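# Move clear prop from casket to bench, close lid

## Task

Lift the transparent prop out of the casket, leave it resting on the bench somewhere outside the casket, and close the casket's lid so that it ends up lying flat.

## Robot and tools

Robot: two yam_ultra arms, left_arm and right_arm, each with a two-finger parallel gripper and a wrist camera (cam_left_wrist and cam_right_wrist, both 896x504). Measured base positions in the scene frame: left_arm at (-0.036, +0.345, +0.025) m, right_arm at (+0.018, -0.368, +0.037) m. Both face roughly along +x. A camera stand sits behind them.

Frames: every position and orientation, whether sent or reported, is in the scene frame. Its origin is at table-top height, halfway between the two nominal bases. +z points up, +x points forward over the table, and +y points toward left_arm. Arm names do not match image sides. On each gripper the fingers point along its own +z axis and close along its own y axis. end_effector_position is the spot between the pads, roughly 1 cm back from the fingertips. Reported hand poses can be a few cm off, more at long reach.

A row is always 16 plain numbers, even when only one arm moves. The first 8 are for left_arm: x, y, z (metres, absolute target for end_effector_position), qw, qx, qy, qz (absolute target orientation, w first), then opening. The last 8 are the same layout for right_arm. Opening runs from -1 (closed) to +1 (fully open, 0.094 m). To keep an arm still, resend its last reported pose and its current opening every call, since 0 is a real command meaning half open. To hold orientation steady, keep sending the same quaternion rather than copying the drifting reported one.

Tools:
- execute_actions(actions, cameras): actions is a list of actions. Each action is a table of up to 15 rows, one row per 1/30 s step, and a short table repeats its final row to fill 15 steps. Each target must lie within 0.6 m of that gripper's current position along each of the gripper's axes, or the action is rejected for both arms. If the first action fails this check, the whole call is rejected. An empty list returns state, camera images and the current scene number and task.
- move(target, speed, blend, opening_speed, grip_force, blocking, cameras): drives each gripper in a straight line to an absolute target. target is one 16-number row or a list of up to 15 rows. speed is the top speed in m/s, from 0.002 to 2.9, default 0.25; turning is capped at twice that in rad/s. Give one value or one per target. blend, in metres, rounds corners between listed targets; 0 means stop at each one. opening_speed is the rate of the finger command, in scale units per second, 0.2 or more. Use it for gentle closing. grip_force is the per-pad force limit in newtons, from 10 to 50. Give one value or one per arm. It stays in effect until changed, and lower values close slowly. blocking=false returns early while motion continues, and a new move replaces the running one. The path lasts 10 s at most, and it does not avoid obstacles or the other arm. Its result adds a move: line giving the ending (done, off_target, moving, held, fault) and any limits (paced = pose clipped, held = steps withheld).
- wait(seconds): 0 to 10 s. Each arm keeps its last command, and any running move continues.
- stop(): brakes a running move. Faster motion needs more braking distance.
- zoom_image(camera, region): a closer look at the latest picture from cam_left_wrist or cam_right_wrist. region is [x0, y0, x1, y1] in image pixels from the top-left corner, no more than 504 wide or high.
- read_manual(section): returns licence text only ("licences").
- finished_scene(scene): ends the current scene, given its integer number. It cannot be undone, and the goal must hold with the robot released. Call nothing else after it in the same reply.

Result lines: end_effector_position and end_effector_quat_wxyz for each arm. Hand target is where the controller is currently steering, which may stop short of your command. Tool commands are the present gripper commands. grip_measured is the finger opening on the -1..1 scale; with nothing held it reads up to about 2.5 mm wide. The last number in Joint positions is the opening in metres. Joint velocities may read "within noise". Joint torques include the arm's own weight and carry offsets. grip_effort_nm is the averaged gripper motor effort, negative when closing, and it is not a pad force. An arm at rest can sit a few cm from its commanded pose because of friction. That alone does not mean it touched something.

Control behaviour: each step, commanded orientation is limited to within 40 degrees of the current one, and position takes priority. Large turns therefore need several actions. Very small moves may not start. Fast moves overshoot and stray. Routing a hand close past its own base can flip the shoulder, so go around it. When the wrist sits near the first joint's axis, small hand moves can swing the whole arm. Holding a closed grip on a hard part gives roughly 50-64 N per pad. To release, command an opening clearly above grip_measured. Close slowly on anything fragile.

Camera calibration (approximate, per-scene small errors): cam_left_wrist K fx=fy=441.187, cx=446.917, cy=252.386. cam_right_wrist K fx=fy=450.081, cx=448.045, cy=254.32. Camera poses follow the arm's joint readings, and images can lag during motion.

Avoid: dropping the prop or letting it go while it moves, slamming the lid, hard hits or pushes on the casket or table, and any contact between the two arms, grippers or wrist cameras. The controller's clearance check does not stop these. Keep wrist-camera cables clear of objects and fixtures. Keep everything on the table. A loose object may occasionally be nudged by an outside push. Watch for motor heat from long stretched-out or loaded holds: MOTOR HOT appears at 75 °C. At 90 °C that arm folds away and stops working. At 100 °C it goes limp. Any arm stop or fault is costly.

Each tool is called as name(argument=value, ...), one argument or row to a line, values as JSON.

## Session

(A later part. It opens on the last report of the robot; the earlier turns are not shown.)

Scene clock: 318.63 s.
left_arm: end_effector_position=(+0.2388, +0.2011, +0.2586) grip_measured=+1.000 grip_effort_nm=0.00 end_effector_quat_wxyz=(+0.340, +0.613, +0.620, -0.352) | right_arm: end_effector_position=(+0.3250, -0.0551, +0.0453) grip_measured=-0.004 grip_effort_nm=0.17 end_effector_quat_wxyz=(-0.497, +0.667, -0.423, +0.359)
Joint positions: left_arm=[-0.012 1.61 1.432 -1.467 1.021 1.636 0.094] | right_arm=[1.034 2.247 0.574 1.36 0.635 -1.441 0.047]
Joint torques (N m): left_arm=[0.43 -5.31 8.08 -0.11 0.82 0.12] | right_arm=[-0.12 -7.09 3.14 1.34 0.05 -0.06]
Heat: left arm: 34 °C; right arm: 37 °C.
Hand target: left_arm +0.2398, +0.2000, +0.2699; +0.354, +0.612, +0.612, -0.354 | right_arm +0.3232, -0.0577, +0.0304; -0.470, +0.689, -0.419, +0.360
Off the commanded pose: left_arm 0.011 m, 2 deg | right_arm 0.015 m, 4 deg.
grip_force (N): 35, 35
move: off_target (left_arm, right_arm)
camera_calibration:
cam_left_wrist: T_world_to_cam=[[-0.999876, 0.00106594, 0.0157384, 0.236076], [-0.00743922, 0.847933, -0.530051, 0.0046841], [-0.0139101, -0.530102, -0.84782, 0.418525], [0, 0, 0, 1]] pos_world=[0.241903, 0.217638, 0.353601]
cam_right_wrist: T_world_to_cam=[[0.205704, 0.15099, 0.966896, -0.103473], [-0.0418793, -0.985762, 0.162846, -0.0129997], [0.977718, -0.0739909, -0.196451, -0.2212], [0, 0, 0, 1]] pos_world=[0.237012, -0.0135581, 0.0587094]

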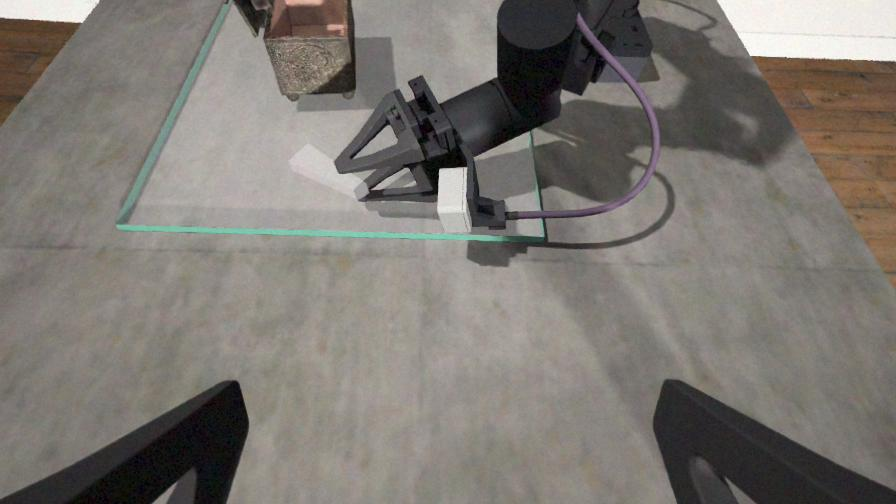

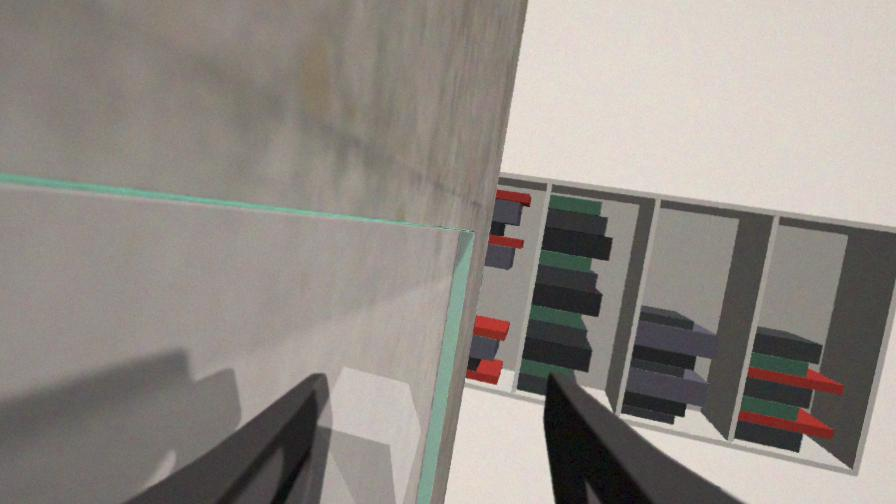

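move(
  target=[
    [0.24,0.2,0.27,0.354,0.612,0.612,-0.354,1,0.27,-0.08,0.045,0.48,-0.68,0.42,-0.36,0.1],
    [0.24,0.2,0.27,0.354,0.612,0.612,-0.354,1,0.26,-0.15,0.22,0.498,-0.083,0.862,0.048,-1],
    [0.24,0.2,0.27,0.354,0.612,0.612,-0.354,1,0.36,-0.25,0.27,0.498,-0.083,0.862,0.048,-1],
  ],
  blend=0.015,
  speed=[0.1,0.4,0.4],
  cameras=["all"],
)

zoom_image(
  camera="cam_left_wrist",
  region=[150, 0, 450, 230],
)

Scene clock: 333.63 s.
left_arm: end_effector_position=(+0.2388, +0.2011, +0.2586) grip_measured=+1.000 grip_effort_nm=0.00 end_effector_quat_wxyz=(+0.340, +0.613, +0.620, -0.352) | right_arm: end_effector_position=(+0.3578, -0.2498, +0.2635) grip_measured=-0.992 grip_effort_nm=-0.45 end_effector_quat_wxyz=(+0.497, -0.081, +0.863, +0.048)
Joint positions: left_arm=[-0.012 1.61 1.432 -1.467 1.021 1.636 0.094] | right_arm=[0.432 1.074 0.845 -0.31 0.212 0.129 0]
Joint torques (N m): left_arm=[0.43 -5.3 8.08 -0.12 0.82 0.12] | right_arm=[-0.35 -1.85 9.07 1.83 0.01 -0.03]
Heat: left arm: 34 °C; right arm: 37 °C.
Hand target: left_arm +0.2398, +0.2000, +0.2699; +0.354, +0.612, +0.612, -0.354 | right_arm +0.3599, -0.2500, +0.2699; +0.498, -0.083, +0.862, +0.048
Off the commanded pose: left_arm 0.011 m, 2 deg | right_arm 0.007 m, 0 deg.
grip_force (N): 35, 35
move: off_target (left_arm); blend cut to 0 m at target 2
camera_calibration:
cam_left_wrist: T_world_to_cam=[[-0.999876, 0.00106594, 0.0157384, 0.236076], [-0.00743922, 0.847933, -0.530051, 0.0046841], [-0.0139101, -0.530102, -0.84782, 0.418525], [0, 0, 0, 1]] pos_world=[0.241903, 0.217638, 0.353601]
cam_right_wrist: T_world_to_cam=[[0.190251, -0.981735, 0.000880449, -0.314713], [-0.811116, -0.157691, -0.563227, 0.434298], [0.553078, 0.10644, -0.826302, 0.138213], [0, 0, 0, 1]] pos_world=[0.335697, -0.255191, 0.359091]

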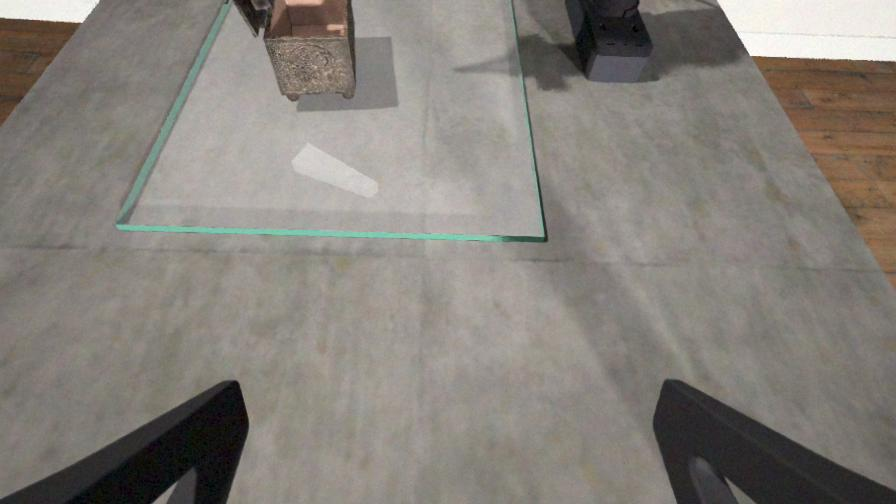

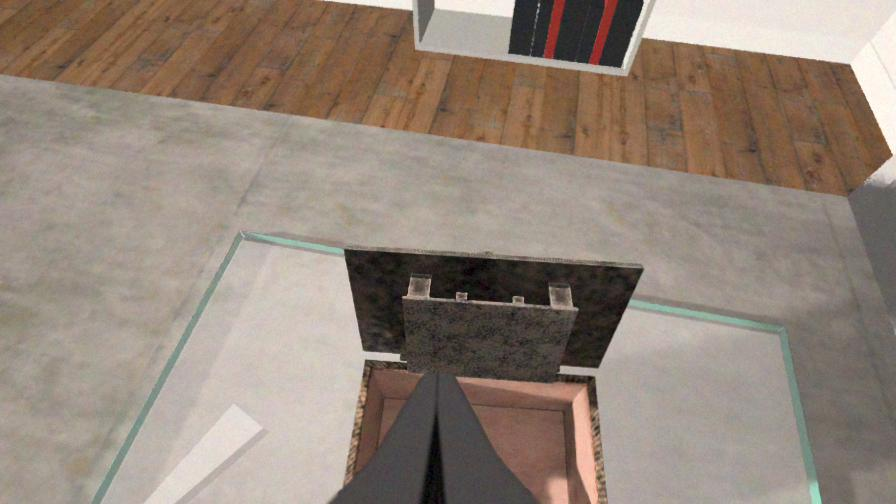

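Scaled by 1.680 from the camera's 896x504 image, which has a finer 1280x720 frame.

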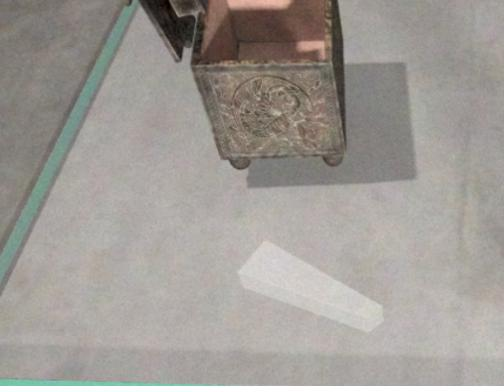

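move(
  target=[
    [0.24,0.2,0.27,0.354,0.612,0.612,-0.354,1,0.51,-0.25,0.27,0.2157,-0.068,0.974,0.015,-1],
    [0.24,0.2,0.27,0.354,0.612,0.612,-0.354,1,0.515,-0.25,0.17,0.2157,-0.068,0.974,0.015,-1],
    [0.24,0.2,0.27,0.354,0.612,0.612,-0.354,1,0.45,-0.252,0.17,0.2157,-0.068,0.974,0.015,-1],
  ],
  blend=0.01,
  speed=[0.3,0.15,0.07],
  cameras=["all"],
)

Scene clock: 348.97 s.
left_arm: end_effector_position=(+0.2388, +0.2011, +0.2586) grip_measured=+1.000 grip_effort_nm=0.00 end_effector_quat_wxyz=(+0.340, +0.613, +0.620, -0.352) | right_arm: end_effector_position=(+0.4553, -0.2523, +0.1671) grip_measured=-0.992 grip_effort_nm=-0.45 end_effector_quat_wxyz=(+0.214, -0.070, +0.974, +0.015)
Joint positions: left_arm=[-0.012 1.61 1.432 -1.467 1.021 1.636 0.094] | right_arm=[0.273 1.865 1.573 -0.85 0.056 0.121 0]
Joint torques (N m): left_arm=[0.44 -5.3 8.09 -0.11 0.82 0.12] | right_arm=[0.58 -10.09 5.27 1.16 0.08 0.11]
Heat: left arm: 35 °C; right arm: 37 °C.
Hand target: left_arm +0.2398, +0.2000, +0.2699; +0.354, +0.612, +0.612, -0.354 | right_arm +0.4501, -0.2521, +0.1699; +0.215, -0.068, +0.974, +0.015
Off the commanded pose: left_arm 0.011 m, 2 deg | right_arm 0.006 m, 0 deg.
grip_force (N): 35, 35
move: off_target (left_arm)
camera_calibration:
cam_left_wrist: T_world_to_cam=[[-0.999876, 0.00106594, 0.0157384, 0.236076], [-0.00743922, 0.847933, -0.530051, 0.0046841], [-0.0139101, -0.530102, -0.84782, 0.418525], [0, 0, 0, 1]] pos_world=[0.241903, 0.217638, 0.353601]
cam_right_wrist: T_world_to_cam=[[0.148245, -0.988949, 0.00199346, -0.318466], [-0.988848, -0.1482, 0.0147075, 0.445492], [-0.0142495, -0.00415153, -0.99989, 0.264324], [0, 0, 0, 1]] pos_world=[0.491501, -0.247828, 0.258377]

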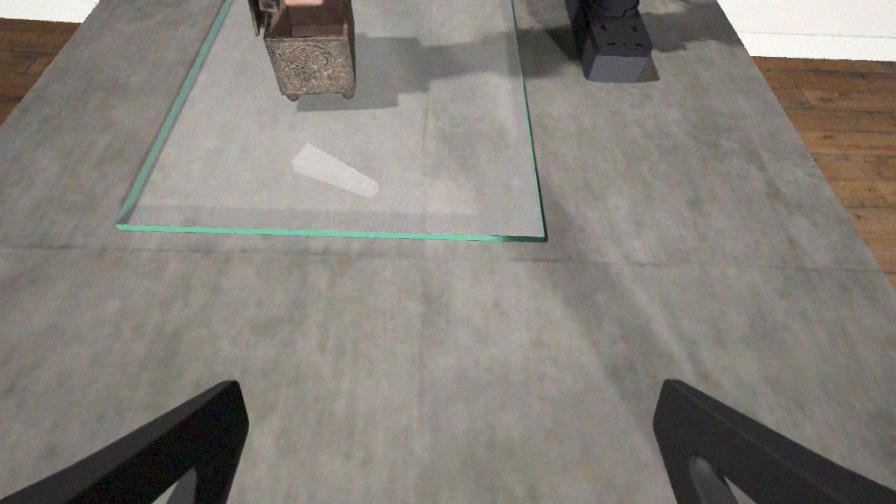

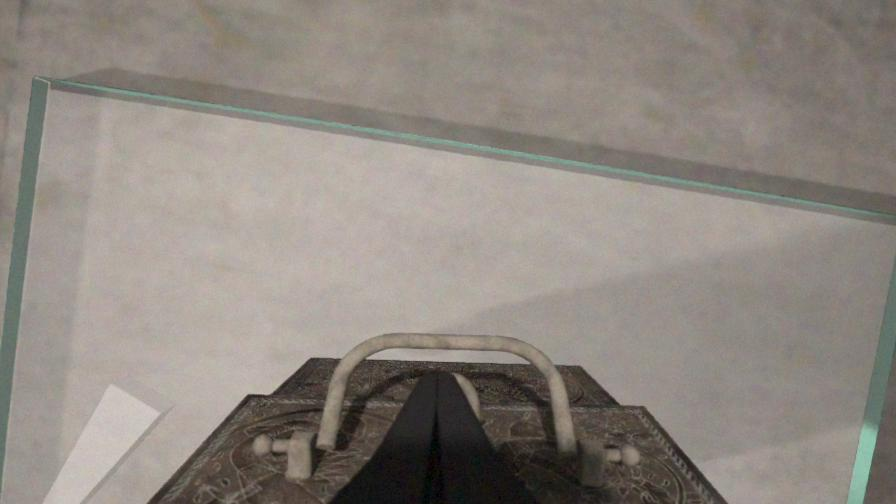

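move(
  target=[
    [0.24,0.2,0.27,0.354,0.612,0.612,-0.354,1,0.415,-0.256,0.162,0.2157,-0.068,0.974,0.015,-1],
    [0.24,0.2,0.27,0.354,0.612,0.612,-0.354,1,0.388,-0.26,0.137,0.2157,-0.068,0.974,0.015,-1],
    [0.24,0.2,0.27,0.354,0.612,0.612,-0.354,1,0.377,-0.262,0.112,0.2157,-0.068,0.974,0.015,-1],
  ],
  blend=0.01,
  speed=0.07,
  cameras=["all"],
)

zoom_image(
  camera="cam_left_wrist",
  region=[200, 0, 440, 130],
)

Scene clock: 354.83 s.
left_arm: end_effector_position=(+0.2388, +0.2011, +0.2586) grip_measured=+1.000 grip_effort_nm=0.00 end_effector_quat_wxyz=(+0.340, +0.613, +0.620, -0.352) | right_arm: end_effector_position=(+0.3668, -0.2652, +0.1081) grip_measured=-0.992 grip_effort_nm=-0.45 end_effector_quat_wxyz=(+0.186, -0.074, +0.980, +0.010)
Joint positions: left_arm=[-0.012 1.61 1.432 -1.467 1.021 1.636 0.094] | right_arm=[0.312 1.622 1.069 -0.65 0.069 0.154 0]
Joint torques (N m): left_arm=[0.43 -5.31 8.09 -0.12 0.82 0.12] | right_arm=[0.09 -6.78 5 1.74 0.12 0.15]
Heat: left arm: 35 °C; right arm: 36 °C.
Hand target: left_arm +0.2398, +0.2000, +0.2699; +0.354, +0.612, +0.612, -0.354 | right_arm +0.3766, -0.2622, +0.1125; +0.215, -0.068, +0.974, +0.015
Off the commanded pose: left_arm 0.011 m, 2 deg | right_arm 0.011 m, 4 deg.
grip_force (N): 35, 35
move: off_target (left_arm, right_arm)
camera_calibration:
cam_left_wrist: T_world_to_cam=[[-0.999876, 0.00106594, 0.0157384, 0.236076], [-0.00743922, 0.847933, -0.530051, 0.0046841], [-0.0139101, -0.530102, -0.84782, 0.418525], [0, 0, 0, 1]] pos_world=[0.241903, 0.217638, 0.353601]
cam_right_wrist: T_world_to_cam=[[0.152229, -0.988298, 0.00968109, -0.320164], [-0.985913, -0.15116, 0.0715949, 0.348883], [-0.0692937, -0.0204435, -0.997387, 0.219709], [0, 0, 0, 1]] pos_world=[0.40793, -0.259188, 0.197256]

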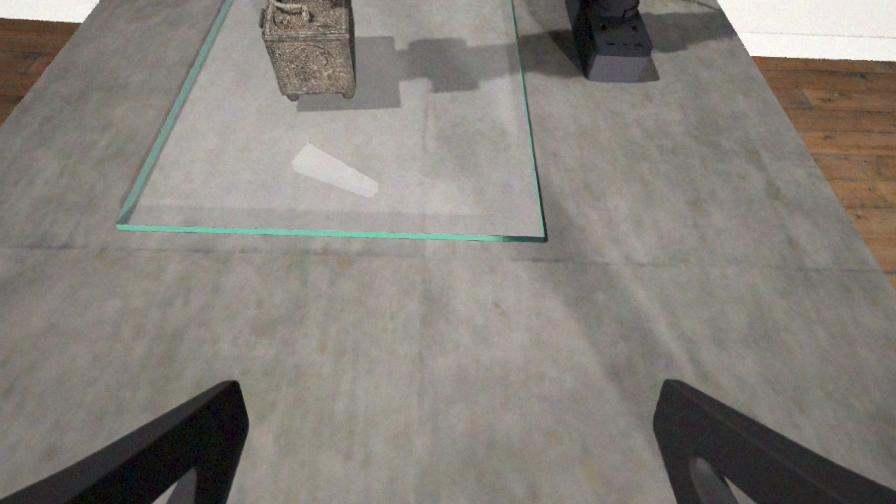

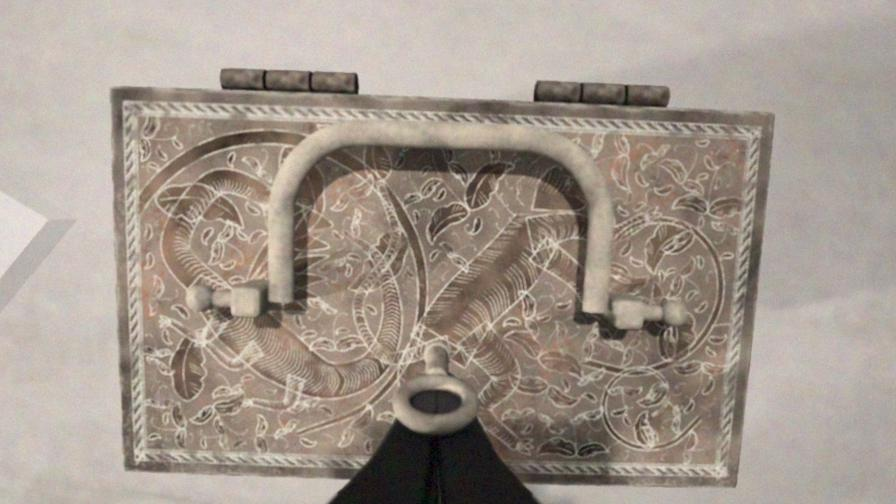

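Scaled by 2.100 from the camera's 896x504 image, which has a finer 1280x720 frame.

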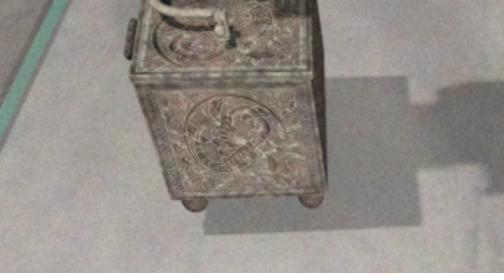

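move(
  target=[0.24,0.2,0.27,0.354,0.612,0.612,-0.354,1,0.371,-0.265,0.08,0.186,-0.074,0.980,0.010,-1],
  speed=0.05,
)

move(
  target=[
    [0.24,0.2,0.27,0.354,0.612,0.612,-0.354,1,0.35,-0.265,0.15,0.3,-0.074,0.95,0.010,-1],
    [0.24,0.2,0.27,0.354,0.612,0.612,-0.354,1,0.26,-0.28,0.17,0.5,0,0.866,0,-1],
  ],
  speed=0.25,
  blend=0.02,
  cameras=["all"],
)

zoom_image(
  camera="cam_left_wrist",
  region=[200, 0, 440, 130],
)

Scene clock: 359.77 s.
left_arm: end_effector_position=(+0.2388, +0.2011, +0.2586) grip_measured=+1.000 grip_effort_nm=0.01 end_effector_quat_wxyz=(+0.340, +0.613, +0.620, -0.352) | right_arm: end_effector_position=(+0.3664, -0.2654, +0.1064) grip_measured=-0.992 grip_effort_nm=-0.45 end_effector_quat_wxyz=(+0.190, -0.073, +0.979, +0.011)
Joint positions: left_arm=[-0.012 1.61 1.432 -1.467 1.021 1.636 0.094] | right_arm=[0.312 1.616 1.053 -0.631 0.069 0.154 0]
Joint torques (N m): left_arm=[0.43 -5.31 8.1 -0.12 0.82 0.12] | right_arm=[-0.47 -2.54 3.17 1.94 0.06 -0.04]
Heat: left arm: 35 °C; right arm: 36 °C.
Hand target: left_arm +0.2398, +0.2000, +0.2699; +0.354, +0.612, +0.612, -0.354 | right_arm +0.3686, -0.2658, +0.0816; +0.185, -0.074, +0.980, +0.010
Off the commanded pose: left_arm 0.011 m, 2 deg | right_arm 0.027 m, 0 deg.
grip_force (N): 35, 35
move: off_target (left_arm, right_arm)

Scene clock: 362.07 s.
left_arm: end_effector_position=(+0.2388, +0.2011, +0.2586) grip_measured=+1.000 grip_effort_nm=0.01 end_effector_quat_wxyz=(+0.340, +0.613, +0.620, -0.352) | right_arm: end_effector_position=(+0.2635, -0.2753, +0.1780) grip_measured=-0.992 grip_effort_nm=-0.45 end_effector_quat_wxyz=(+0.506, -0.002, +0.863, +0.010)
Joint positions: left_arm=[-0.012 1.61 1.432 -1.467 1.021 1.636 0.094] | right_arm=[0.775 0.698 0.394 -0.352 0.642 0.449 0]
Joint torques (N m): left_arm=[0.43 -5.3 8.08 -0.12 0.82 0.12] | right_arm=[0.44 0.27 5.81 1.57 0.32 0.16]
Heat: left arm: 35 °C; right arm: 37 °C.
Hand target: left_arm +0.2398, +0.2000, +0.2699; +0.354, +0.612, +0.612, -0.354 | right_arm +0.2603, -0.2799, +0.1700; +0.500, +0.000, +0.866, +0.000
Off the commanded pose: left_arm 0.011 m, 2 deg | right_arm 0.010 m, 1 deg.
grip_force (N): 35, 35
move: off_target (left_arm)
camera_calibration:
cam_left_wrist: T_world_to_cam=[[-0.999876, 0.00106594, 0.0157384, 0.236076], [-0.00743922, 0.847933, -0.530051, 0.0046841], [-0.0139101, -0.530102, -0.84782, 0.418525], [0, 0, 0, 1]] pos_world=[0.241903, 0.217638, 0.353601]
cam_right_wrist: T_world_to_cam=[[0.0166913, -0.999799, -0.0111362, -0.278804], [-0.817367, -0.0072291, -0.576072, 0.351016], [0.575876, 0.0187178, -0.817323, 0.0907488], [0, 0, 0, 1]] pos_world=[0.239302, -0.277909, 0.273277]

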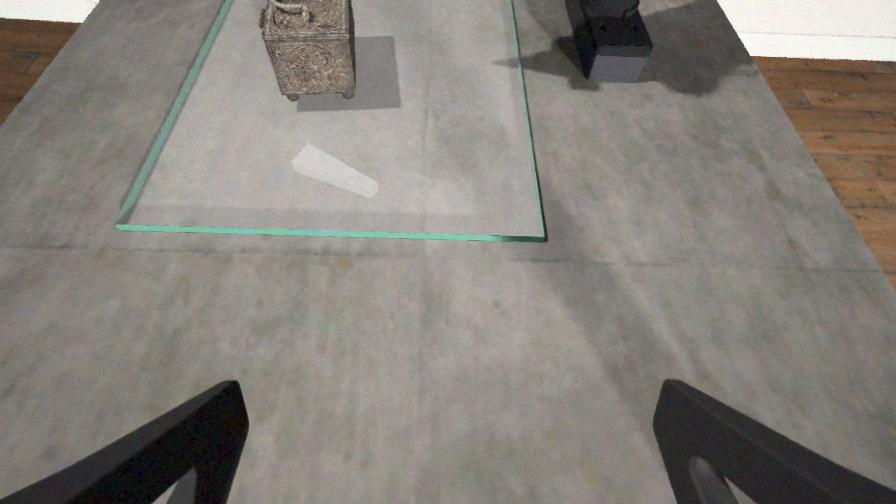

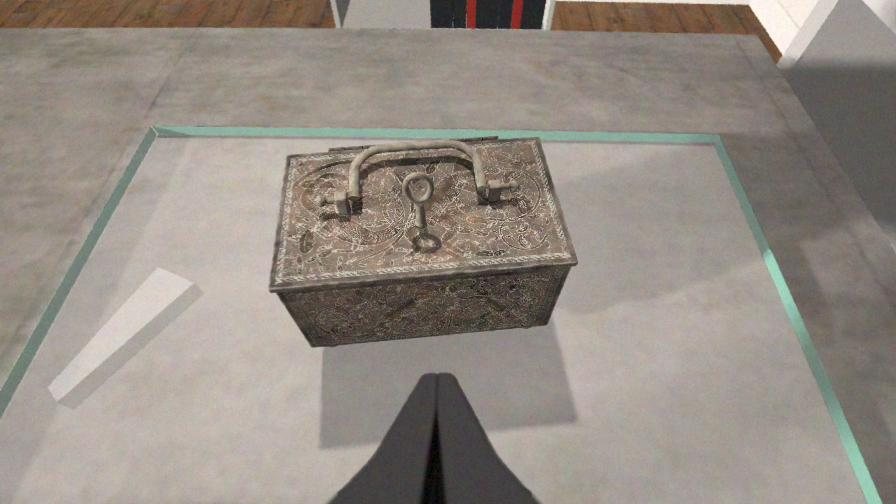

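Scaled by 2.100 from the camera's 896x504 image, which has a finer 1280x720 frame.

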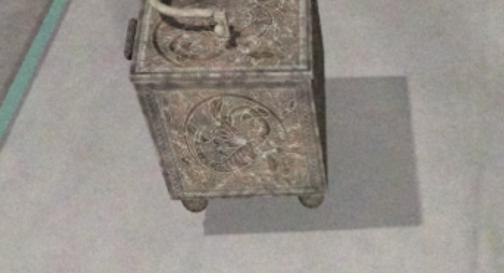

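Lid shut, prop out.

finished_scene(
  scene=2,
)

The scene is finished: the task was done.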